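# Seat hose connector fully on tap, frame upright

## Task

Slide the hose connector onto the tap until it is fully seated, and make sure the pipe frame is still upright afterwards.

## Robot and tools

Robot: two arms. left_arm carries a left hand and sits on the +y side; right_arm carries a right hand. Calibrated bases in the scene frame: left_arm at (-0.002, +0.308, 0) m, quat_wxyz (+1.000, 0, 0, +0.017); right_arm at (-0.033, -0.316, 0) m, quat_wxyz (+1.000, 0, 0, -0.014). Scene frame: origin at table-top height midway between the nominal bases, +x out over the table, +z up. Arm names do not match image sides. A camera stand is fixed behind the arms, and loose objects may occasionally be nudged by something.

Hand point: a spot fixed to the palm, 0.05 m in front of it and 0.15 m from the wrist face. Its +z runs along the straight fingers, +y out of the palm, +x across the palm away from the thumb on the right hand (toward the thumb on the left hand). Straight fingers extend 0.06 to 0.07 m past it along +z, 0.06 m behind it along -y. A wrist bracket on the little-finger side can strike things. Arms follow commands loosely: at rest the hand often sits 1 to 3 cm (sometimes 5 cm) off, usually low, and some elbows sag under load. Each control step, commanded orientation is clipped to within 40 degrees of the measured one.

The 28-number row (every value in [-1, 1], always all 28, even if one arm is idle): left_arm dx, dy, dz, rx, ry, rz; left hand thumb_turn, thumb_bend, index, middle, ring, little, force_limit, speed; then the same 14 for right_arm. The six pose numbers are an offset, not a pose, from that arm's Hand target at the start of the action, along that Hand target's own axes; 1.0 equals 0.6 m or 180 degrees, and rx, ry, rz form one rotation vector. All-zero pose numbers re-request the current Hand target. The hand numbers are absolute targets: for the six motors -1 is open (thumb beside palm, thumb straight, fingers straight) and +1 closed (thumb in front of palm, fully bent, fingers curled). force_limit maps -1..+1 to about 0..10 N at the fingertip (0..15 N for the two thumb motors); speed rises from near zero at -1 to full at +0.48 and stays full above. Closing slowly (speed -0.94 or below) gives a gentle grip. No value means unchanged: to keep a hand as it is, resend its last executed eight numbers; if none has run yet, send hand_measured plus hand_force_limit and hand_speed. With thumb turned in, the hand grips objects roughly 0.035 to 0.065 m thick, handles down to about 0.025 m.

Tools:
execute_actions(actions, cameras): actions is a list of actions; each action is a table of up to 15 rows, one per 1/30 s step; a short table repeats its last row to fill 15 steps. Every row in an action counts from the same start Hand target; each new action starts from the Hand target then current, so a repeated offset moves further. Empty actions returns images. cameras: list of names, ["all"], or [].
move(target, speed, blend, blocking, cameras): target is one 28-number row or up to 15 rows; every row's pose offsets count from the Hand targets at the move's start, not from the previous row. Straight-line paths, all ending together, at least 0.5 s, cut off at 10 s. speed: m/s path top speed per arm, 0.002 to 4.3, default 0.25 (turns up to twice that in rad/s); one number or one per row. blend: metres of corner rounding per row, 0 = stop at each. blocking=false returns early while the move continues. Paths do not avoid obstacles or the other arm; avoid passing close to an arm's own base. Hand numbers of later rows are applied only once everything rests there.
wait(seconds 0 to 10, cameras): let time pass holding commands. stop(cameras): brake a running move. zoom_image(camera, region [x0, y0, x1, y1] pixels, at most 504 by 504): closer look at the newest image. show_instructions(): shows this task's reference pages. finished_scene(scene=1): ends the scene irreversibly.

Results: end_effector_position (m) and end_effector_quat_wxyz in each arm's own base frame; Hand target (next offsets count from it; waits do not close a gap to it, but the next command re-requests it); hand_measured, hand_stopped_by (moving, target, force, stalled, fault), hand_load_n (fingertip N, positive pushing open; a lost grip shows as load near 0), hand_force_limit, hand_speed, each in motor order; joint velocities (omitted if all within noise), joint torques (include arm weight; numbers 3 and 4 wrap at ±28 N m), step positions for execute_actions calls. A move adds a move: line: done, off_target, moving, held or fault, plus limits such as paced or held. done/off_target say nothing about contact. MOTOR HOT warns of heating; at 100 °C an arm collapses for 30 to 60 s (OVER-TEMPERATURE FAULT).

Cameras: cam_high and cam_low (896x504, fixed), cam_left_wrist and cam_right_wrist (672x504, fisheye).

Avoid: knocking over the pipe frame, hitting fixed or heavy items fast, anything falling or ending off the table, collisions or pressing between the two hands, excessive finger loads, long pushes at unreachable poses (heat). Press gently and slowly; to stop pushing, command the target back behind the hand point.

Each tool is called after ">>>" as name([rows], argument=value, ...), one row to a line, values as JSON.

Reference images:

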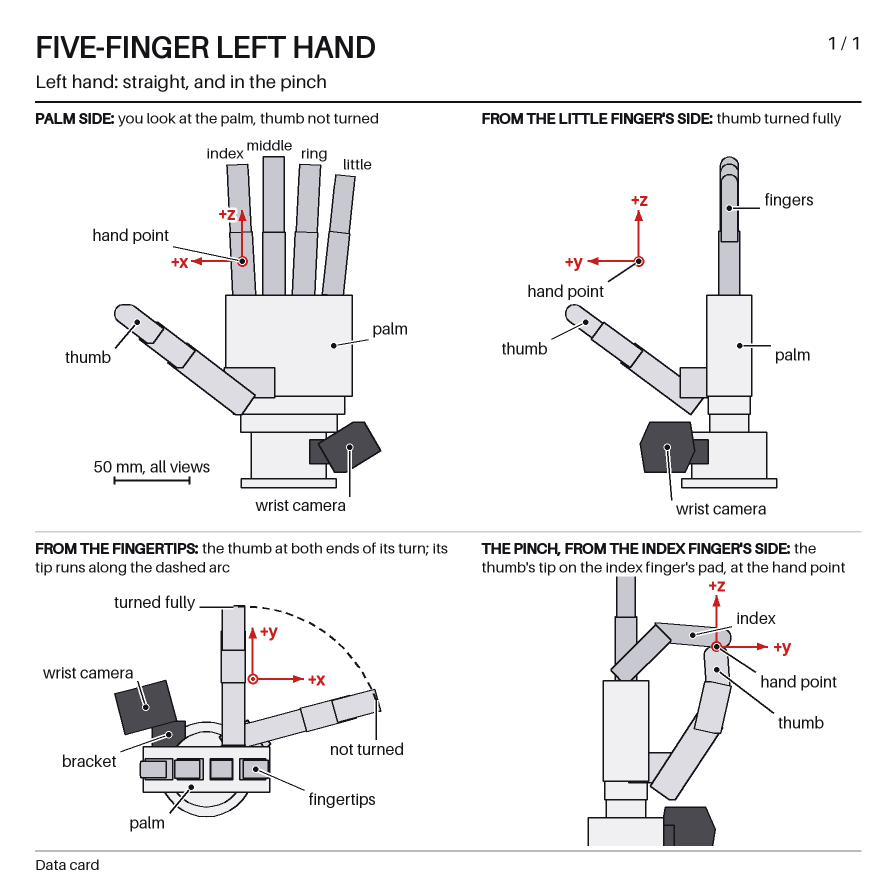

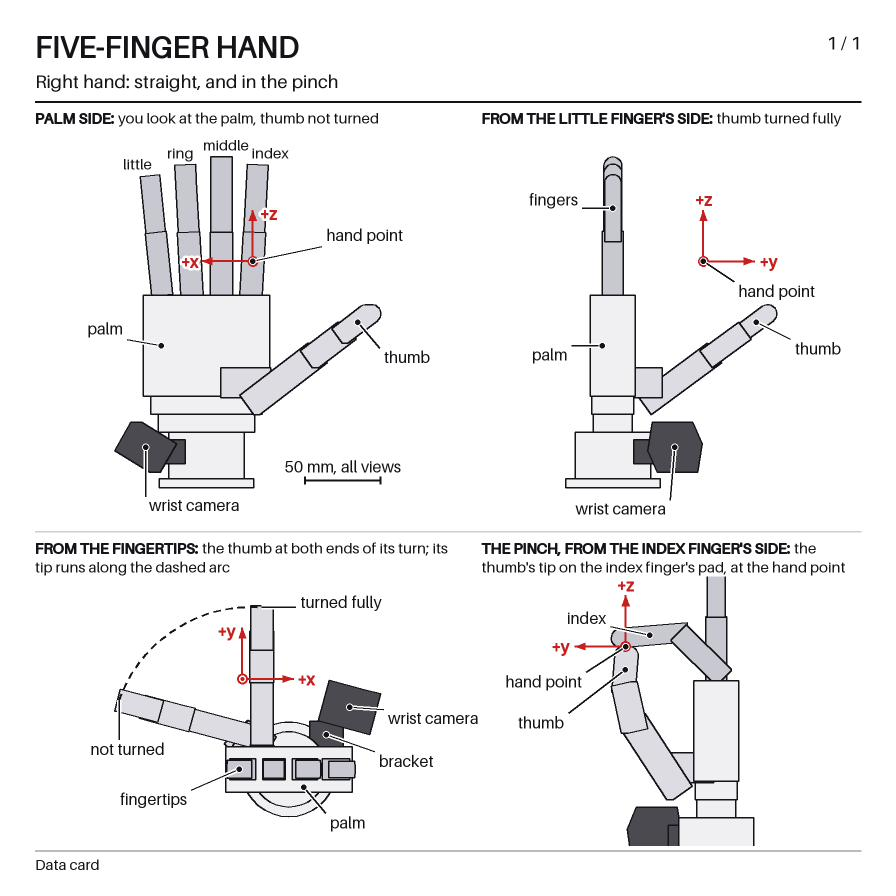

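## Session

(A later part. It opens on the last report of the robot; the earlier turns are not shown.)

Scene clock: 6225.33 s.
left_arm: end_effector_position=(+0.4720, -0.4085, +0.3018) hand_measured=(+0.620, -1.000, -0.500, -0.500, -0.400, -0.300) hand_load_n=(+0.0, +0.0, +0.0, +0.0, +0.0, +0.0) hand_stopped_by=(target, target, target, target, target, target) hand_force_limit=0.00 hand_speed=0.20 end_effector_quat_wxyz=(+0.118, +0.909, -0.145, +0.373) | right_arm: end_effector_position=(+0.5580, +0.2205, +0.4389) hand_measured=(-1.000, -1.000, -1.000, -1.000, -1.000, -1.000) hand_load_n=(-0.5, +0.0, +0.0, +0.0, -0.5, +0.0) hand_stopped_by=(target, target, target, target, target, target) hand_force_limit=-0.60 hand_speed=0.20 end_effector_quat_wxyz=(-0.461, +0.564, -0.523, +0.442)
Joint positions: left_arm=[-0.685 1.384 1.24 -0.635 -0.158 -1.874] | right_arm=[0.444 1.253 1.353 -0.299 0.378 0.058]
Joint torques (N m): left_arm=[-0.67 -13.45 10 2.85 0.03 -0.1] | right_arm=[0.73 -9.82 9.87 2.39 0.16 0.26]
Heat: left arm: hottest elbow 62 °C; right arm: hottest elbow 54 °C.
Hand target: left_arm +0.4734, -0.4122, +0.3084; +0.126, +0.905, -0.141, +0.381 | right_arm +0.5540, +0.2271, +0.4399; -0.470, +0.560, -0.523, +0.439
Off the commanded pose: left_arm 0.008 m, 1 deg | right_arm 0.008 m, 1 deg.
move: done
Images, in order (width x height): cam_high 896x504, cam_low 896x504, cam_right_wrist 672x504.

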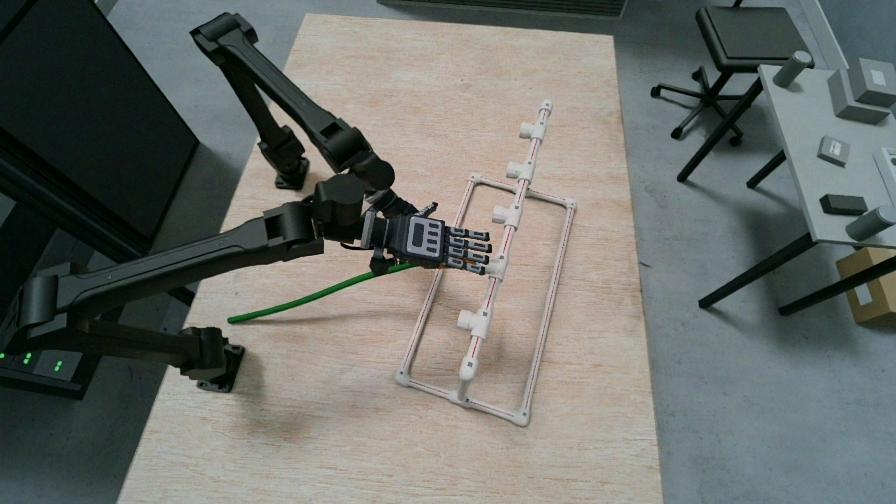

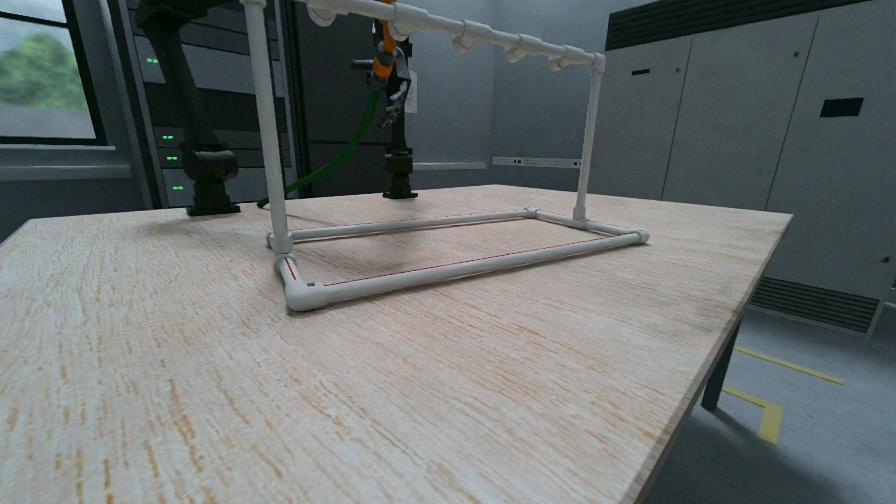

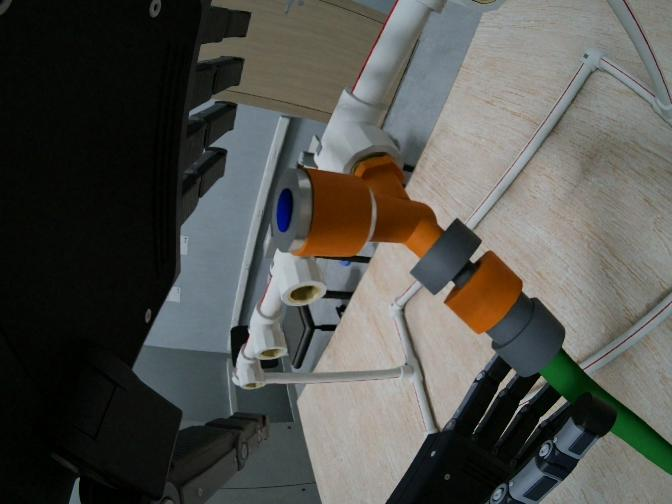

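>>> move(target=[0,0,0,0,0,0,0.62,-1,-0.5,-0.5,-0.4,-0.3,0.0,0.2,-0.0054,0.0228,0.0047,0,0,0,-1,-1,-1,-1,-1,-1,-0.6,0.2], speed=0.05, cameras=["cam_high","cam_right_wrist"])

Scene clock: 6256.73 s.
left_arm: end_effector_position=(+0.4720, -0.4085, +0.3018) hand_measured=(+0.620, -1.000, -0.500, -0.500, -0.400, -0.300) hand_load_n=(+0.0, +0.0, +0.0, +0.0, +0.0, +0.0) hand_stopped_by=(target, target, target, target, target, target) hand_force_limit=0.00 hand_speed=0.20 end_effector_quat_wxyz=(+0.118, +0.909, -0.145, +0.373) | right_arm: end_effector_position=(+0.5576, +0.2233, +0.4265) hand_measured=(-1.000, -1.000, -1.000, -1.000, -1.000, -1.000) hand_load_n=(-0.5, +0.0, +0.5, -0.5, +0.0, +0.0) hand_stopped_by=(target, target, target, target, target, target) hand_force_limit=-0.60 hand_speed=0.20 end_effector_quat_wxyz=(-0.461, +0.564, -0.523, +0.442)
Joint positions: left_arm=[-0.685 1.384 1.24 -0.635 -0.158 -1.874] | right_arm=[0.45 1.252 1.317 -0.263 0.385 0.059]
Joint torques (N m): left_arm=[-0.67 -13.45 10 2.85 0.03 -0.1] | right_arm=[0.79 -9.7 9.84 2.47 0.16 0.26]
Heat: left arm: hottest elbow 61 °C; right arm: hottest elbow 53 °C.
Hand target: left_arm +0.4734, -0.4122, +0.3084; +0.126, +0.905, -0.141, +0.381 | right_arm +0.5541, +0.2304, +0.4256; -0.470, +0.560, -0.523, +0.439
Off the commanded pose: left_arm 0.008 m, 1 deg | right_arm 0.008 m, 1 deg.
move: done
Images, in order (width x height): cam_high 896x504, cam_right_wrist 672x504.

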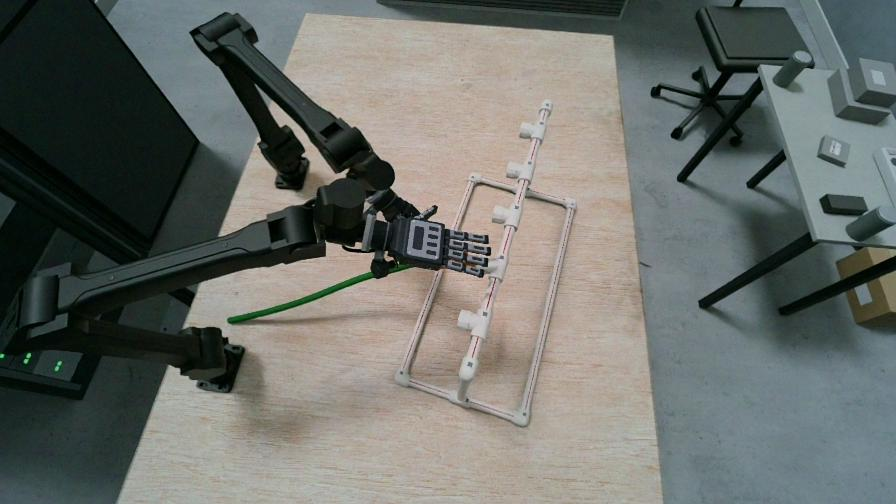

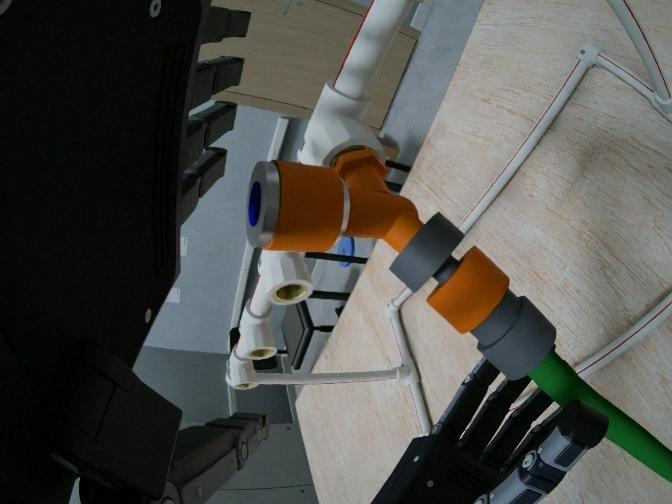

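>>> move(target=[0,0,0,0,0,0,0.62,-1,-0.5,-0.5,-0.4,-0.3,0.0,0.2,0,0,0,0,0,0,-1,-1,0.3,0.3,-1,-1,-0.7,-0.7], speed=0.05, cameras=["cam_high","cam_right_wrist"])

Scene clock: 6272.33 s.
left_arm: end_effector_position=(+0.4720, -0.4085, +0.3018) hand_measured=(+0.620, -1.000, -0.500, -0.500, -0.400, -0.300) hand_load_n=(-0.5, +0.0, +0.0, +0.0, +0.0, +0.0) hand_stopped_by=(target, target, target, target, target, target) hand_force_limit=0.00 hand_speed=0.20 end_effector_quat_wxyz=(+0.118, +0.909, -0.145, +0.373) | right_arm: end_effector_position=(+0.5586, +0.2217, +0.4294) hand_measured=(-1.000, -1.000, -0.504, +0.300, -1.000, -1.000) hand_load_n=(+0.0, +0.0, +0.5, +0.0, +0.0, +0.0) hand_stopped_by=(target, target, force, target, target, target) hand_force_limit=-0.70 hand_speed=-0.70 end_effector_quat_wxyz=(-0.463, +0.558, -0.525, +0.446)
Joint positions: left_arm=[-0.685 1.384 1.24 -0.635 -0.158 -1.874] | right_arm=[0.45 1.251 1.317 -0.255 0.395 0.061]
Joint torques (N m): left_arm=[-0.67 -13.45 10 2.85 0.03 -0.1] | right_arm=[0.85 -9.58 9.81 2.15 -0.2 0.23]
Heat: left arm: hottest elbow 61 °C; right arm: hottest elbow 53 °C.
Hand target: left_arm +0.4734, -0.4122, +0.3084; +0.126, +0.905, -0.141, +0.381 | right_arm +0.5541, +0.2304, +0.4258; -0.470, +0.560, -0.523, +0.439
Off the commanded pose: left_arm 0.008 m, 1 deg | right_arm 0.011 m, 1 deg.
move: off_target (right_arm)
Images, in order (width x height): cam_high 896x504, cam_right_wrist 672x504.

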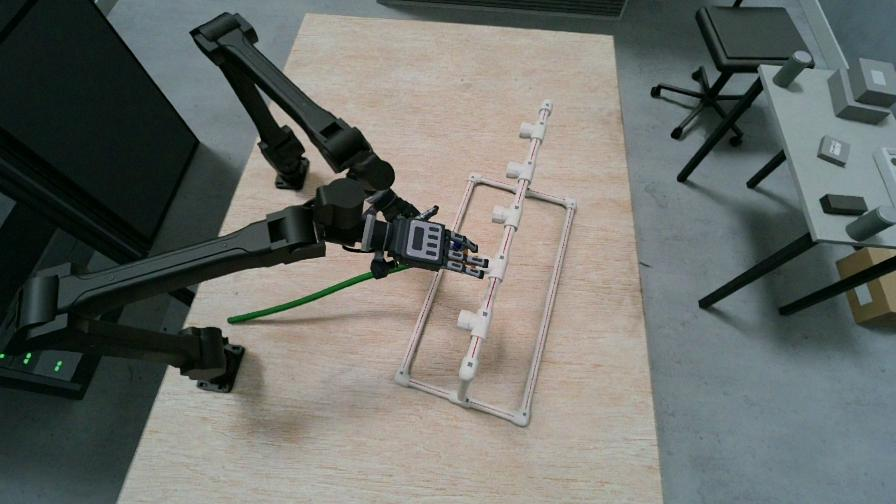

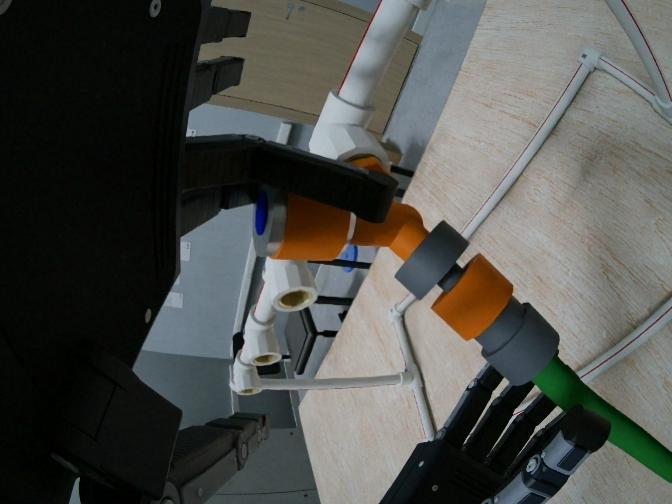

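>>> move([
  [0,0,0,0,0,0,0.62,-1,-0.5,-0.5,-0.4,-0.3,0.0,0.2,0,0,0,0,0,0,-1,-1,-1,-1,-1,-1,-0.7,0.0],
  [0,0,0,0,0,0,0.62,-1,-0.5,-0.5,-0.4,-0.3,0.0,0.2,-0.016,-0.0004,0.0009,0,0,0,-1,-1,-1,-1,-1,-1,-0.7,0.0],
  [0,0,0,0,0,0,0.62,-1,-0.5,-0.5,-0.4,-0.3,0.0,0.2,-0.016,-0.0004,0.0009,0,0,0,-1,-1,0.3,0.3,-1,-1,-0.7,-0.7],
], speed=0.05, cameras=["cam_high","cam_right_wrist"])

Scene clock: 6287.90 s.
left_arm: end_effector_position=(+0.4720, -0.4085, +0.3018) hand_measured=(+0.620, -1.000, -0.500, -0.500, -0.400, -0.300) hand_load_n=(-0.5, +0.0, +0.0, +0.0, +0.0, +0.0) hand_stopped_by=(target, target, target, target, target, target) hand_force_limit=0.00 hand_speed=0.20 end_effector_quat_wxyz=(+0.118, +0.909, -0.145, +0.373) | right_arm: end_effector_position=(+0.5542, +0.2323, +0.4307) hand_measured=(-1.000, -1.000, -0.504, -0.534, -1.000, -1.000) hand_load_n=(+0.0, +0.0, +1.0, +0.0, +0.0, +0.0) hand_stopped_by=(target, target, force, force, target, target) hand_force_limit=-0.70 hand_speed=-0.70 end_effector_quat_wxyz=(-0.468, +0.558, -0.522, +0.443)
Joint positions: left_arm=[-0.685 1.384 1.24 -0.635 -0.158 -1.874] | right_arm=[0.472 1.25 1.317 -0.252 0.406 0.067]
Joint torques (N m): left_arm=[-0.67 -13.45 9.99 2.85 0.03 -0.1] | right_arm=[0.67 -8.76 10.73 2 0.14 0.21]
Heat: left arm: hottest elbow 61 °C; right arm: hottest elbow 53 °C.
Hand target: left_arm +0.4734, -0.4122, +0.3084; +0.126, +0.905, -0.141, +0.381 | right_arm +0.5540, +0.2401, +0.4260; -0.470, +0.560, -0.523, +0.439
Off the commanded pose: left_arm 0.008 m, 1 deg | right_arm 0.009 m, 1 deg.
move: done
Images, in order (width x height): cam_high 896x504, cam_right_wrist 672x504.

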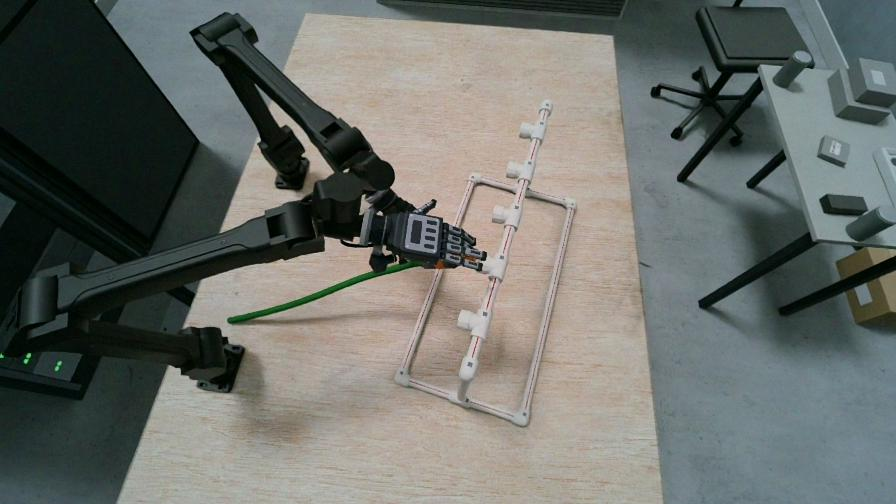

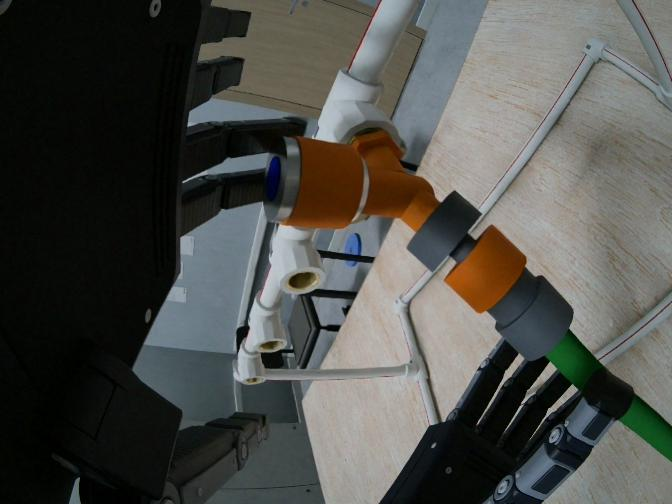

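>>> zoom_image(camera="cam_right_wrist", region=[160, 80, 400, 260])

>>> zoom_image(camera="cam_high", region=[390, 180, 520, 300])

Scaled by 2.100 from the camera's 672x504 image, which has a finer 960x720 frame.

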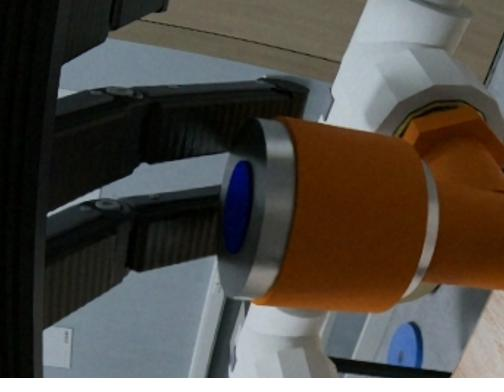

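Scaled by 3.877.

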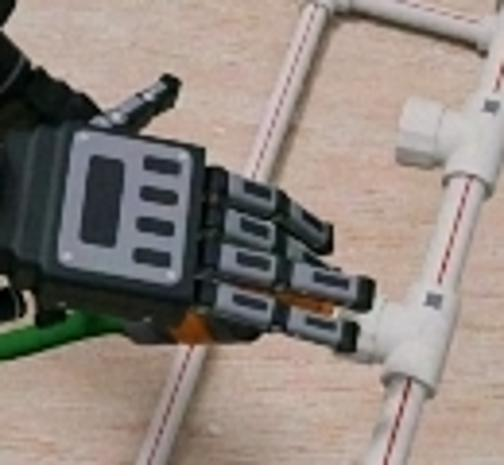

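>>> move([
  [0,0,0,0,0,0,0.62,-1,-0.5,-0.5,-0.4,-0.3,0.0,0.2,0,0,0,0,0,0,-1,-1,-1,-1,-1,-1,-0.7,0.0],
  [0,0,0,0,0,0,0.62,-1,-0.5,-0.5,-0.4,-0.3,0.0,0.2,-0.0133,0.007,0.04,0,0,0,-1,-1,-1,-1,-1,-1,-0.7,0.0],
  [0,0,0,0,0,0,0.62,-1,-0.5,-0.5,-0.4,-0.3,0.0,0.2,-0.0133,0.007,0.04,0,0,0,-1,-1,0.3,0.3,-1,-1,-0.7,-0.7],
], speed=0.05, cameras=["cam_high","cam_right_wrist"])

>>> zoom_image(camera="cam_right_wrist", region=[160, 80, 400, 260])

Scene clock: 6402.73 s.
left_arm: end_effector_position=(+0.4720, -0.4085, +0.3018) hand_measured=(+0.620, -1.000, -0.500, -0.500, -0.400, -0.300) hand_load_n=(+0.0, +0.0, +0.0, +0.0, +0.0, +0.0) hand_stopped_by=(target, target, target, target, target, target) hand_force_limit=0.00 hand_speed=0.20 end_effector_quat_wxyz=(+0.118, +0.909, -0.145, +0.373) | right_arm: end_effector_position=(+0.5708, +0.2453, +0.4121) hand_measured=(-1.000, -1.000, +0.300, -0.532, -1.000, -1.000) hand_load_n=(+0.0, +0.0, +0.5, +1.0, +0.0, +0.0) hand_stopped_by=(target, target, target, force, target, target) hand_force_limit=-0.70 hand_speed=-0.70 end_effector_quat_wxyz=(-0.470, +0.561, -0.523, +0.438)
Joint positions: left_arm=[-0.685 1.384 1.24 -0.635 -0.158 -1.874] | right_arm=[0.476 1.302 1.317 -0.206 0.398 0.075]
Joint torques (N m): left_arm=[-0.67 -13.45 10 2.85 0.03 -0.1] | right_arm=[0.15 -8.7 13.56 1.42 0.26 0.11]
Heat: left arm: hottest elbow 60 °C; right arm: hottest elbow 54 °C.
Hand target: left_arm +0.4734, -0.4122, +0.3084; +0.126, +0.905, -0.141, +0.381 | right_arm +0.5763, +0.2495, +0.4178; -0.470, +0.560, -0.523, +0.439
Off the commanded pose: left_arm 0.008 m, 1 deg | right_arm 0.009 m, 0 deg.
move: done; target 3's new numbers were sent with right_arm's hand 0.017 m and 2 deg from that target
Images, in order (width x height): cam_high 896x504, cam_right_wrist 672x504.

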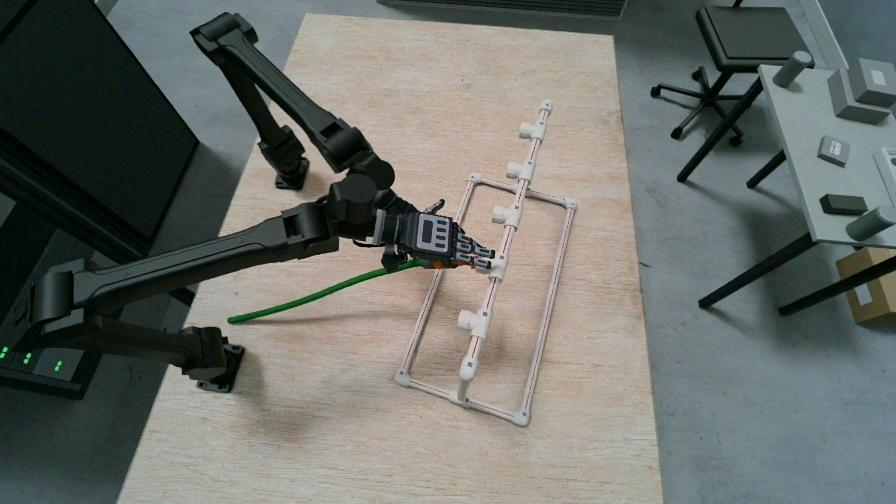

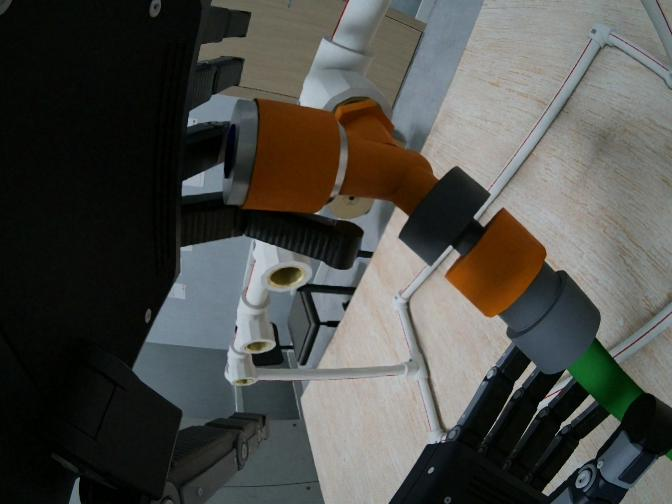

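Scaled by 2.100 from the camera's 672x504 image, which has a finer 960x720 frame.

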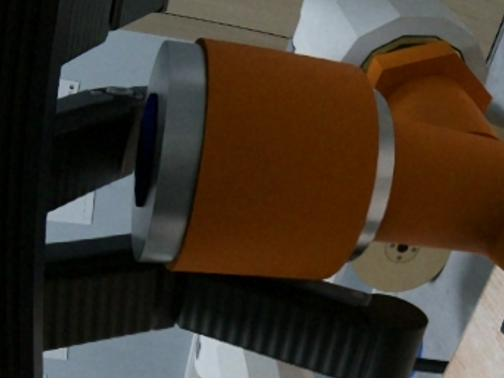

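>>> move([
  [0,0,0,0,0,0,0.62,-1,-0.5,-0.5,-0.4,-0.3,0.0,0.2,0,0,0,0,0,0,-1,-1,-1,-1,-1,-1,-0.7,0.0],
  [0,0,0,0,0,0,0.62,-1,-0.5,-0.5,-0.4,-0.3,0.0,0.2,0.0145,-0.0045,0.0169,0,0,0,-1,-1,-1,-1,-1,-1,-0.7,0.0],
], speed=0.05, cameras=["cam_right_wrist"])

Scene clock: 6420.00 s.
left_arm: end_effector_position=(+0.4720, -0.4085, +0.3018) hand_measured=(+0.620, -1.000, -0.500, -0.500, -0.400, -0.300) hand_load_n=(+0.0, +0.0, +0.0, +0.0, +0.0, +0.0) hand_stopped_by=(target, target, target, target, target, target) hand_force_limit=0.00 hand_speed=0.20 end_effector_quat_wxyz=(+0.118, +0.909, -0.145, +0.373) | right_arm: end_effector_position=(+0.5758, +0.2445, +0.4037) hand_measured=(-1.000, -1.000, -1.000, -1.000, -1.000, -1.000) hand_load_n=(+0.0, +0.0, +0.0, +0.0, +0.0, +0.0) hand_stopped_by=(target, target, target, target, target, target) hand_force_limit=-0.70 hand_speed=0.00 end_effector_quat_wxyz=(-0.467, +0.566, -0.523, +0.433)
Joint positions: left_arm=[-0.685 1.384 1.24 -0.635 -0.158 -1.874] | right_arm=[0.466 1.316 1.317 -0.206 0.382 0.075]
Joint torques (N m): left_arm=[-0.67 -13.39 10 2.85 0.02 -0.1] | right_arm=[-1.14 -8.76 14.89 1.46 -0.07 0.04]
Heat: left arm: hottest elbow 60 °C; right arm: hottest elbow 55 °C.
Hand target: left_arm +0.4734, -0.4122, +0.3084; +0.126, +0.905, -0.141, +0.381 | right_arm +0.5874, +0.2415, +0.4185; -0.470, +0.560, -0.523, +0.439
Off the commanded pose: left_arm 0.008 m, 1 deg | right_arm 0.019 m, 1 deg.
move: off_target (right_arm)
Images, in order (width x height): cam_right_wrist 672x504.

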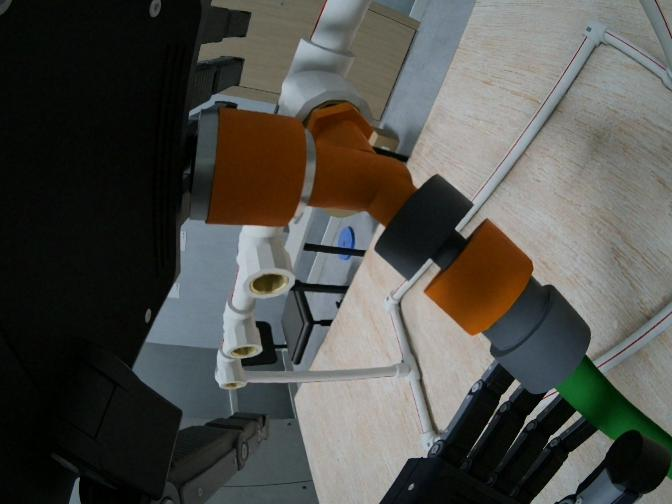

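>>> move([
  [0,0,0,0,0,0,0.62,-1,-0.5,-0.5,-0.4,-0.3,0.0,0.2,0.0082,-0.035,-0.0116,0,0,0,-1,-1,-1,-1,-1,-1,-0.7,0.0],
  [0,0,0,0,0,0,0.62,-1,-0.5,-0.5,-0.4,-0.3,0.0,0.2,0.0027,0.0082,-0.0089,0,0,0,-1,-1,-1,-1,-1,-1,-0.7,0.0],
], speed=0.05, cameras=["cam_right_wrist"])

Scene clock: 6438.90 s.
left_arm: end_effector_position=(+0.4720, -0.4085, +0.3018) hand_measured=(+0.620, -1.000, -0.500, -0.500, -0.400, -0.300) hand_load_n=(+0.0, +0.0, +0.0, +0.0, +0.0, +0.0) hand_stopped_by=(target, target, target, target, target, target) hand_force_limit=0.00 hand_speed=0.20 end_effector_quat_wxyz=(+0.118, +0.909, -0.145, +0.373) | right_arm: end_effector_position=(+0.5784, +0.2421, +0.4197) hand_measured=(-1.000, -1.000, -1.000, -1.000, -1.000, -1.000) hand_load_n=(-0.5, +0.0, +0.0, +0.0, +0.0, +0.0) hand_stopped_by=(target, target, target, target, target, target) hand_force_limit=-0.70 hand_speed=0.00 end_effector_quat_wxyz=(-0.472, +0.561, -0.523, +0.435)
Joint positions: left_arm=[-0.685 1.384 1.24 -0.635 -0.158 -1.874] | right_arm=[0.459 1.316 1.35 -0.225 0.377 0.075]
Joint torques (N m): left_arm=[-0.67 -13.45 10 2.86 0.03 -0.1] | right_arm=[-0.56 -9.88 10.04 2.44 0.16 0.06]
Heat: left arm: hottest elbow 60 °C; right arm: hottest elbow 57 °C.
Hand target: left_arm +0.4734, -0.4122, +0.3084; +0.126, +0.905, -0.141, +0.381 | right_arm +0.5814, +0.2396, +0.4145; -0.470, +0.560, -0.523, +0.439
Off the commanded pose: left_arm 0.008 m, 1 deg | right_arm 0.007 m, 0 deg.
move: done
Images, in order (width x height): cam_right_wrist 672x504.

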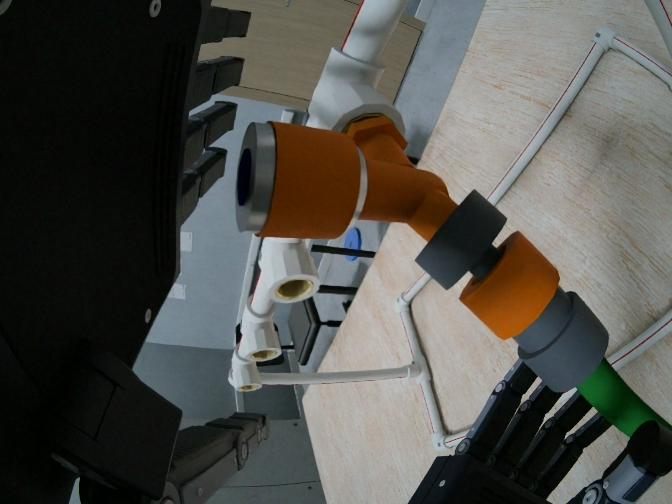

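>>> move(target=[0,0,0,0,0,0,0.62,-1,-0.5,-0.5,-0.4,-0.3,0.0,0.2,0,0,0,0,0,0,-1,-1,0.3,0.3,-1,-1,-0.7,-0.7], speed=0.05, cameras=["cam_high","cam_right_wrist"])

>>> zoom_image(camera="cam_right_wrist", region=[160, 80, 400, 260])

Scene clock: 6447.70 s.
left_arm: end_effector_position=(+0.4720, -0.4085, +0.3018) hand_measured=(+0.620, -1.000, -0.500, -0.500, -0.400, -0.300) hand_load_n=(+0.0, +0.0, +0.0, +0.0, +0.0, +0.0) hand_stopped_by=(target, target, target, target, target, target) hand_force_limit=0.00 hand_speed=0.20 end_effector_quat_wxyz=(+0.118, +0.909, -0.145, +0.373) | right_arm: end_effector_position=(+0.5794, +0.2432, +0.4237) hand_measured=(-1.000, -1.000, +0.076, -0.284, -1.000, -1.000) hand_load_n=(+0.0, +0.0, +1.0, +0.5, +0.0, +0.0) hand_stopped_by=(target, target, force, force, target, target) hand_force_limit=-0.70 hand_speed=-0.70 end_effector_quat_wxyz=(-0.478, +0.557, -0.520, +0.436)
Joint positions: left_arm=[-0.685 1.384 1.24 -0.635 -0.158 -1.874] | right_arm=[0.459 1.315 1.35 -0.211 0.374 0.075]
Joint torques (N m): left_arm=[-0.67 -13.45 10 2.85 0.03 -0.1] | right_arm=[-0.56 -9.88 10.02 1.94 0.24 0.06]
Heat: left arm: hottest elbow 60 °C; right arm: hottest elbow 57 °C.
Hand target: left_arm +0.4734, -0.4122, +0.3084; +0.126, +0.905, -0.141, +0.381 | right_arm +0.5813, +0.2396, +0.4146; -0.470, +0.560, -0.523, +0.439
Off the commanded pose: left_arm 0.008 m, 1 deg | right_arm 0.010 m, 1 deg.
move: done
Images, in order (width x height): cam_high 896x504, cam_right_wrist 672x504.

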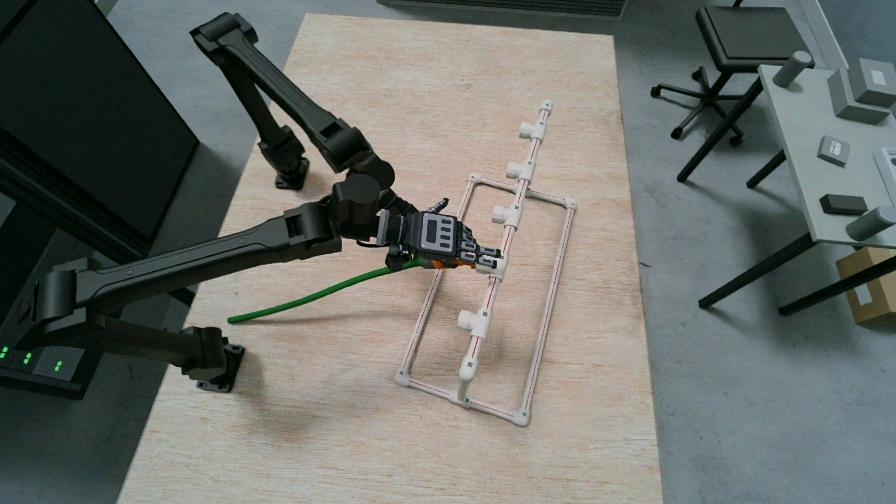

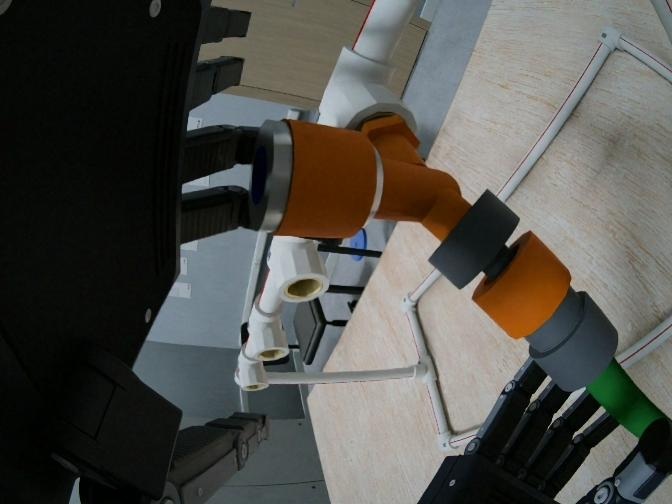

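Scaled by 2.100 from the camera's 672x504 image, which has a finer 960x720 frame.

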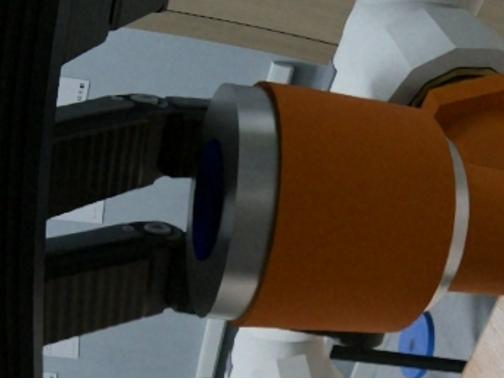

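>>> move([
  [0,0,0,0,0,0,0.62,-1,-0.5,-0.5,-0.4,-0.3,0.0,0.2,0.0055,0.012,0.0087,0,0,0,-1,-1,0.3,0.3,-1,-1,-0.7,-0.7],
  [0,0,0,0,0,0,0.62,-1,-0.5,-0.5,-0.4,-0.3,0.0,0.2,0.0055,0.012,0.0087,0,0,0,-1,-1,0.35,0.35,-1,-1,-0.4,-0.7],
], speed=0.04, cameras=["cam_high","cam_right_wrist"])

>>> zoom_image(camera="cam_right_wrist", region=[160, 80, 400, 260])

Scene clock: 6481.50 s.
left_arm: end_effector_position=(+0.4720, -0.4085, +0.3018) hand_measured=(+0.620, -1.000, -0.500, -0.500, -0.400, -0.300) hand_load_n=(+0.0, +0.0, +0.0, +0.0, +0.0, +0.0) hand_stopped_by=(target, target, target, target, target, target) hand_force_limit=0.00 hand_speed=0.20 end_effector_quat_wxyz=(+0.118, +0.909, -0.145, +0.373) | right_arm: end_effector_position=(+0.5804, +0.2462, +0.4235) hand_measured=(-1.000, -1.000, +0.350, -0.038, -1.000, -1.000) hand_load_n=(+0.0, +0.0, +0.5, +1.0, +0.0, +0.0) hand_stopped_by=(target, target, target, force, target, target) hand_force_limit=-0.40 hand_speed=-0.70 end_effector_quat_wxyz=(-0.485, +0.556, -0.516, +0.435)
Joint positions: left_arm=[-0.685 1.384 1.24 -0.635 -0.158 -1.874] | right_arm=[0.459 1.316 1.342 -0.189 0.363 0.075]
Joint torques (N m): left_arm=[-0.67 -13.45 10 2.85 0.03 -0.1] | right_arm=[-1.14 -9.7 9.4 1.91 0.3 0.03]
Heat: left arm: hottest elbow 60 °C; right arm: hottest elbow 56 °C.
Hand target: left_arm +0.4734, -0.4122, +0.3084; +0.126, +0.905, -0.141, +0.381 | right_arm +0.5854, +0.2366, +0.4065; -0.470, +0.560, -0.523, +0.439
Off the commanded pose: left_arm 0.008 m, 1 deg | right_arm 0.020 m, 2 deg.
move: off_target (right_arm); target 2's new numbers were sent with right_arm's hand 0.019 m and 1 deg from that target
Images, in order (width x height): cam_high 896x504, cam_right_wrist 672x504.

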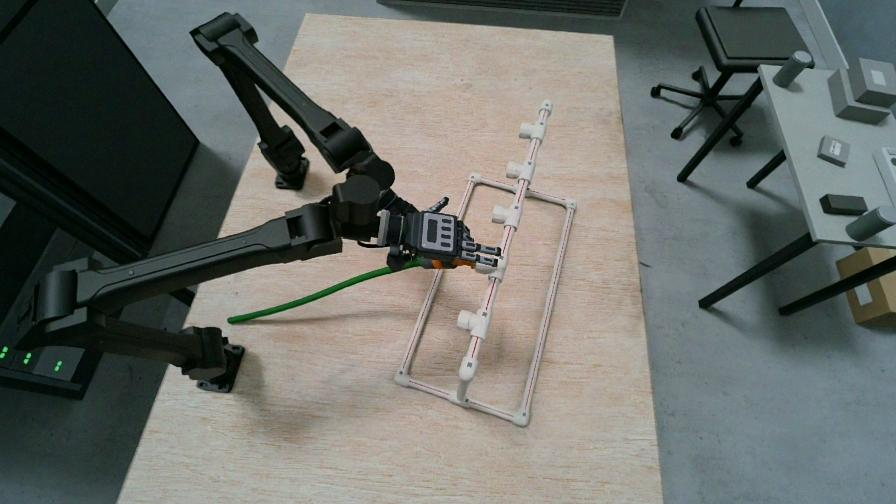

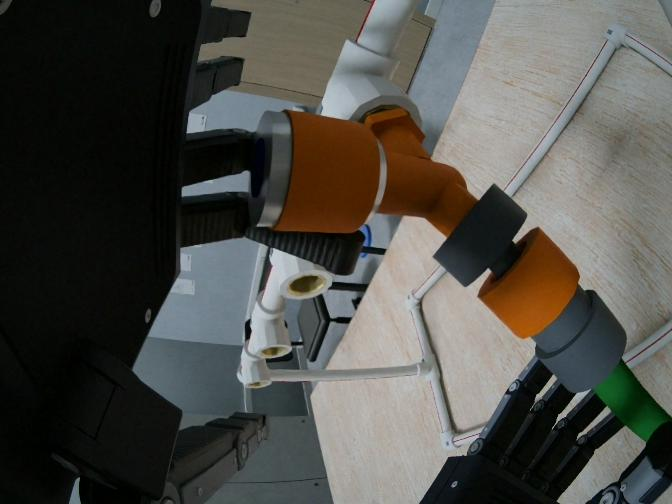

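Scaled by 2.100 from the camera's 672x504 image, which has a finer 960x720 frame.

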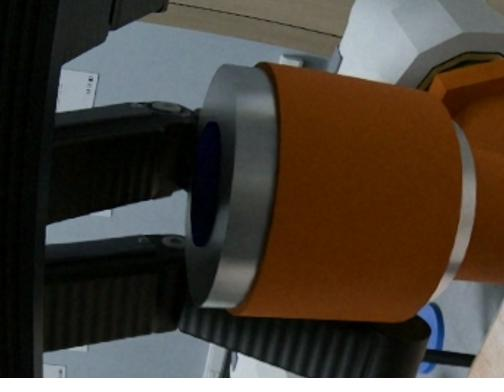

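>>> move([
  [0,0,0,0,0,0,0.62,-1,-0.5,-0.5,-0.4,-0.3,0.0,0.2,0,0,0,0,0,0,-1,-1,-1,-1,-1,-1,-0.7,0.0],
  [0,0,0,0,0,0,0.62,-1,-0.5,-0.5,-0.4,-0.3,0.0,0.2,0.0067,-0.0098,-0.002,0,0,0,-1,-1,-1,-1,-1,-1,-0.7,0.0],
], speed=0.05, cameras=["cam_right_wrist"])

Scene clock: 6500.40 s.
left_arm: end_effector_position=(+0.4720, -0.4085, +0.3018) hand_measured=(+0.620, -1.000, -0.500, -0.500, -0.400, -0.300) hand_load_n=(-0.5, +0.0, +0.0, +0.0, +0.0, +0.0) hand_stopped_by=(target, target, target, target, target, target) hand_force_limit=0.00 hand_speed=0.20 end_effector_quat_wxyz=(+0.118, +0.909, -0.145, +0.373) | right_arm: end_effector_position=(+0.5822, +0.2397, +0.4199) hand_measured=(-1.000, -1.000, -1.000, -1.000, -1.000, -1.000) hand_load_n=(+0.0, +0.0, +0.0, +0.0, +0.0, +0.0) hand_stopped_by=(target, target, target, target, target, target) hand_force_limit=-0.70 hand_speed=0.00 end_effector_quat_wxyz=(-0.480, +0.555, -0.520, +0.437)
Joint positions: left_arm=[-0.685 1.384 1.24 -0.635 -0.158 -1.874] | right_arm=[0.449 1.316 1.336 -0.189 0.366 0.075]
Joint torques (N m): left_arm=[-0.67 -13.45 9.99 2.86 0.03 -0.1] | right_arm=[-1.26 -9.7 10.99 1.37 -0.1 0.01]
Heat: left arm: hottest elbow 60 °C; right arm: hottest elbow 56 °C.
Hand target: left_arm +0.4734, -0.4122, +0.3084; +0.126, +0.905, -0.141, +0.381 | right_arm +0.5856, +0.2324, +0.4127; -0.470, +0.560, -0.523, +0.439
Off the commanded pose: left_arm 0.008 m, 1 deg | right_arm 0.011 m, 1 deg.
move: off_target (right_arm)
Images, in order (width x height): cam_right_wrist 672x504.

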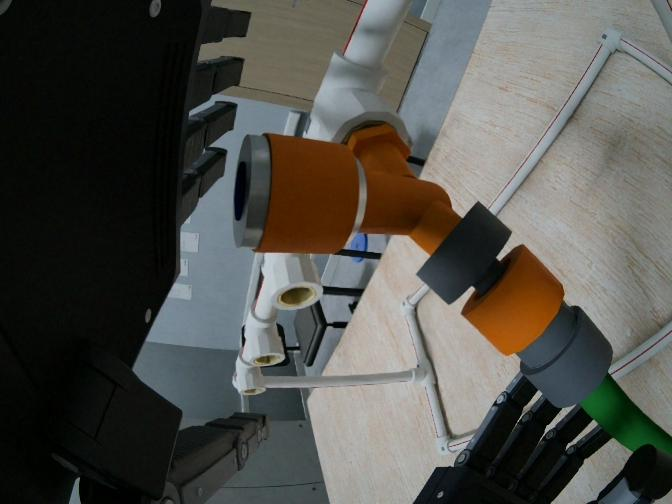

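>>> move([
  [0,0,0,0,0,0,0.62,-1,-0.5,-0.5,-0.4,-0.3,0.0,0.2,0.001,0.012,0,0,0,0,-1,-1,-1,-1,-1,-1,-0.7,0.0],
  [0,0,0,0,0,0,0.62,-1,-0.5,-0.5,-0.4,-0.3,0.0,0.2,0.001,0.012,0,0,0,0,-1,-1,0.3,0.3,-1,-1,-0.6,-0.6],
], speed=0.05, cameras=["cam_high","cam_right_wrist"])

>>> zoom_image(camera="cam_right_wrist", region=[160, 80, 400, 260])

Scene clock: 6509.67 s.
left_arm: end_effector_position=(+0.4720, -0.4085, +0.3018) hand_measured=(+0.620, -1.000, -0.500, -0.500, -0.400, -0.300) hand_load_n=(+0.0, +0.0, +0.0, +0.0, +0.0, +0.0) hand_stopped_by=(target, target, target, target, target, target) hand_force_limit=0.00 hand_speed=0.20 end_effector_quat_wxyz=(+0.118, +0.909, -0.145, +0.373) | right_arm: end_effector_position=(+0.5810, +0.2404, +0.4146) hand_measured=(-1.000, -1.000, +0.066, -0.528, -1.000, -1.000) hand_load_n=(-0.5, +0.0, +0.5, +0.0, +0.0, +0.0) hand_stopped_by=(target, target, force, force, target, target) hand_force_limit=-0.60 hand_speed=-0.60 end_effector_quat_wxyz=(-0.479, +0.558, -0.520, +0.434)
Joint positions: left_arm=[-0.685 1.384 1.24 -0.635 -0.158 -1.874] | right_arm=[0.449 1.315 1.326 -0.186 0.36 0.075]
Joint torques (N m): left_arm=[-0.67 -13.45 9.99 2.85 0.03 -0.1] | right_arm=[-1.14 -9.99 9.85 2.06 0.12 0.01]
Heat: left arm: hottest elbow 60 °C; right arm: hottest elbow 55 °C.
Hand target: left_arm +0.4734, -0.4122, +0.3084; +0.126, +0.905, -0.141, +0.381 | right_arm +0.5844, +0.2319, +0.4053; -0.470, +0.560, -0.523, +0.439
Off the commanded pose: left_arm 0.008 m, 1 deg | right_arm 0.013 m, 1 deg.
move: off_target (right_arm); target 2's new numbers were sent with right_arm's hand 0.012 m and 1 deg from that target
Images, in order (width x height): cam_high 896x504, cam_right_wrist 672x504.

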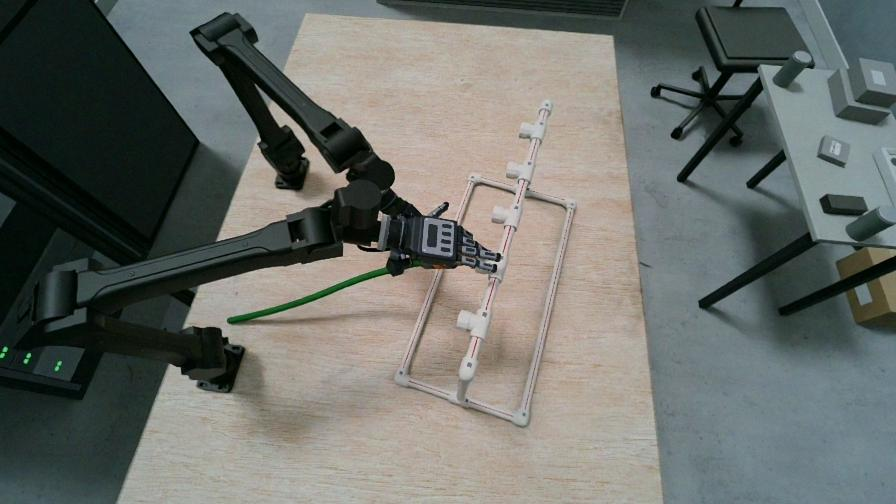

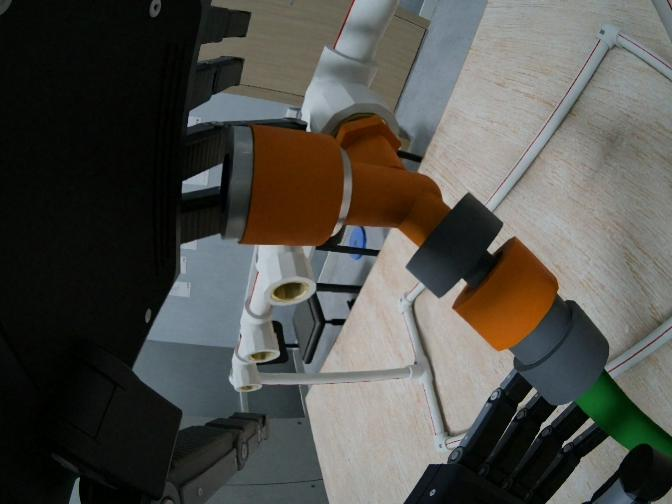

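Scaled by 2.100 from the camera's 672x504 image, which has a finer 960x720 frame.

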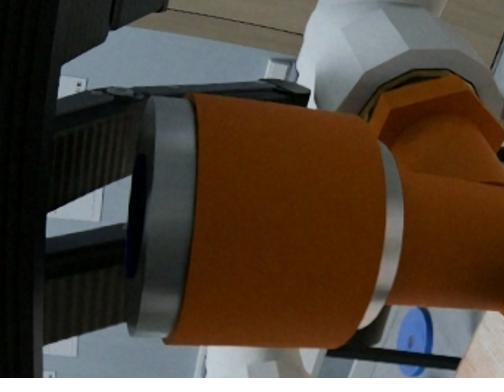

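>>> move(target=[0,0,0,0,0,0,0.62,-1,-0.5,-0.5,-0.4,-0.3,0.0,0.2,0,0,0,0,0,0,-1,-1,0.3,0.34,-1,-1,-0.4,-0.6], speed=0.05, cameras=["cam_right_wrist"])

>>> zoom_image(camera="cam_right_wrist", region=[160, 80, 400, 260])

Scene clock: 6517.13 s.
left_arm: end_effector_position=(+0.4720, -0.4085, +0.3018) hand_measured=(+0.620, -1.000, -0.500, -0.500, -0.400, -0.300) hand_load_n=(+0.0, +0.0, +0.0, +0.0, +0.0, +0.0) hand_stopped_by=(target, target, target, target, target, target) hand_force_limit=0.00 hand_speed=0.20 end_effector_quat_wxyz=(+0.118, +0.909, -0.145, +0.373) | right_arm: end_effector_position=(+0.5810, +0.2404, +0.4150) hand_measured=(-1.000, -1.000, +0.066, -0.496, -1.000, -1.000) hand_load_n=(+0.0, +0.0, +0.5, +0.5, +0.0, +0.0) hand_stopped_by=(target, target, force, force, target, target) hand_force_limit=-0.40 hand_speed=-0.60 end_effector_quat_wxyz=(-0.480, +0.558, -0.519, +0.435)
Joint positions: left_arm=[-0.685 1.384 1.24 -0.635 -0.158 -1.874] | right_arm=[0.449 1.314 1.326 -0.186 0.36 0.075]
Joint torques (N m): left_arm=[-0.67 -13.45 10 2.85 0.03 -0.1] | right_arm=[-1.2 -9.88 9.91 1.88 0.12 0.01]
Heat: left arm: hottest elbow 60 °C; right arm: hottest elbow 56 °C.
Hand target: left_arm +0.4734, -0.4122, +0.3084; +0.126, +0.905, -0.141, +0.381 | right_arm +0.5843, +0.2319, +0.4055; -0.470, +0.560, -0.523, +0.439
Off the commanded pose: left_arm 0.008 m, 1 deg | right_arm 0.013 m, 1 deg.
move: off_target (right_arm)
Images, in order (width x height): cam_right_wrist 672x504.

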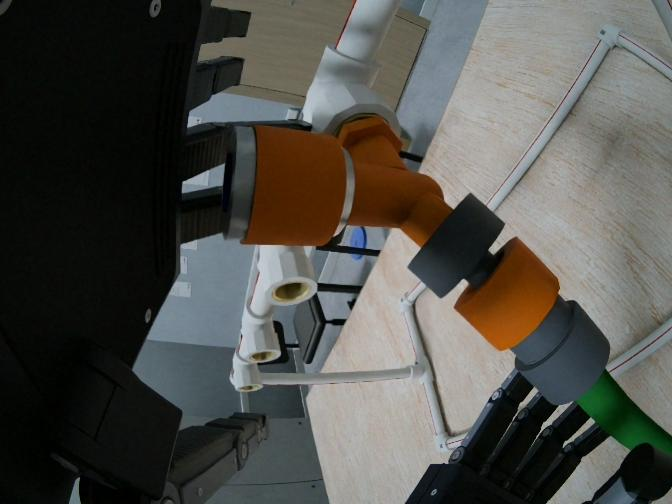

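Scaled by 2.100 from the camera's 672x504 image, which has a finer 960x720 frame.

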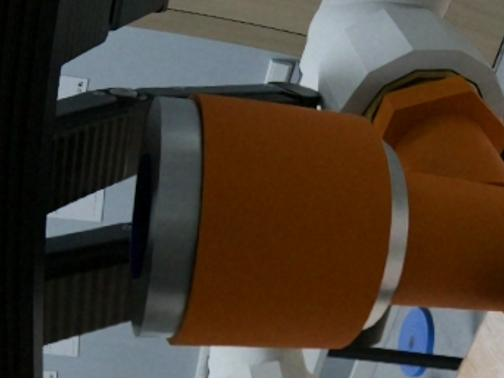

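>>> move([
  [0,0,0,0,0,0,0.62,-1,-0.5,-0.5,-0.4,-0.3,0.0,0.2,0,0,0,0,0,0,-1,-1,-1,-1,-1,-1,-0.7,0.0],
  [0,0,0,0,0,0,0.62,-1,-0.5,-0.5,-0.4,-0.3,0.0,0.2,0.0168,-0.0453,-0.0105,0,0,0,-1,-1,-1,-1,-1,-1,-0.7,0.0],
], speed=0.05, cameras=["cam_right_wrist"])

Scene clock: 6550.40 s.
left_arm: end_effector_position=(+0.4720, -0.4085, +0.3018) hand_measured=(+0.620, -1.000, -0.500, -0.500, -0.400, -0.300) hand_load_n=(+0.0, +0.0, +0.0, +0.0, +0.0, +0.0) hand_stopped_by=(target, target, target, target, target, target) hand_force_limit=0.00 hand_speed=0.20 end_effector_quat_wxyz=(+0.118, +0.909, -0.145, +0.373) | right_arm: end_effector_position=(+0.5789, +0.2285, +0.4033) hand_measured=(-1.000, -1.000, -1.000, -1.000, -1.000, -1.000) hand_load_n=(+0.0, +0.0, +0.0, +0.0, -0.5, +0.0) hand_stopped_by=(target, target, target, target, target, target) hand_force_limit=-0.70 hand_speed=0.00 end_effector_quat_wxyz=(-0.460, +0.571, -0.528, +0.428)
Joint positions: left_arm=[-0.685 1.384 1.24 -0.635 -0.158 -1.874] | right_arm=[0.429 1.311 1.326 -0.239 0.347 0.075]
Joint torques (N m): left_arm=[-0.67 -13.45 10 2.86 0.03 -0.1] | right_arm=[-1.03 -10.7 15.13 1.31 -0.08 -0.04]
Heat: left arm: hottest elbow 59 °C; right arm: hottest elbow 56 °C.
Hand target: left_arm +0.4734, -0.4122, +0.3084; +0.126, +0.905, -0.141, +0.381 | right_arm +0.5836, +0.2216, +0.4332; -0.470, +0.560, -0.523, +0.439
Off the commanded pose: left_arm 0.008 m, 1 deg | right_arm 0.031 m, 2 deg.
move: off_target (right_arm)
Images, in order (width x height): cam_right_wrist 672x504.

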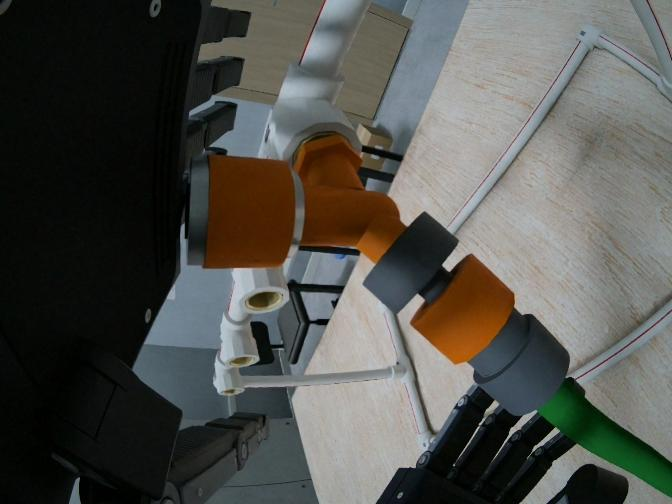

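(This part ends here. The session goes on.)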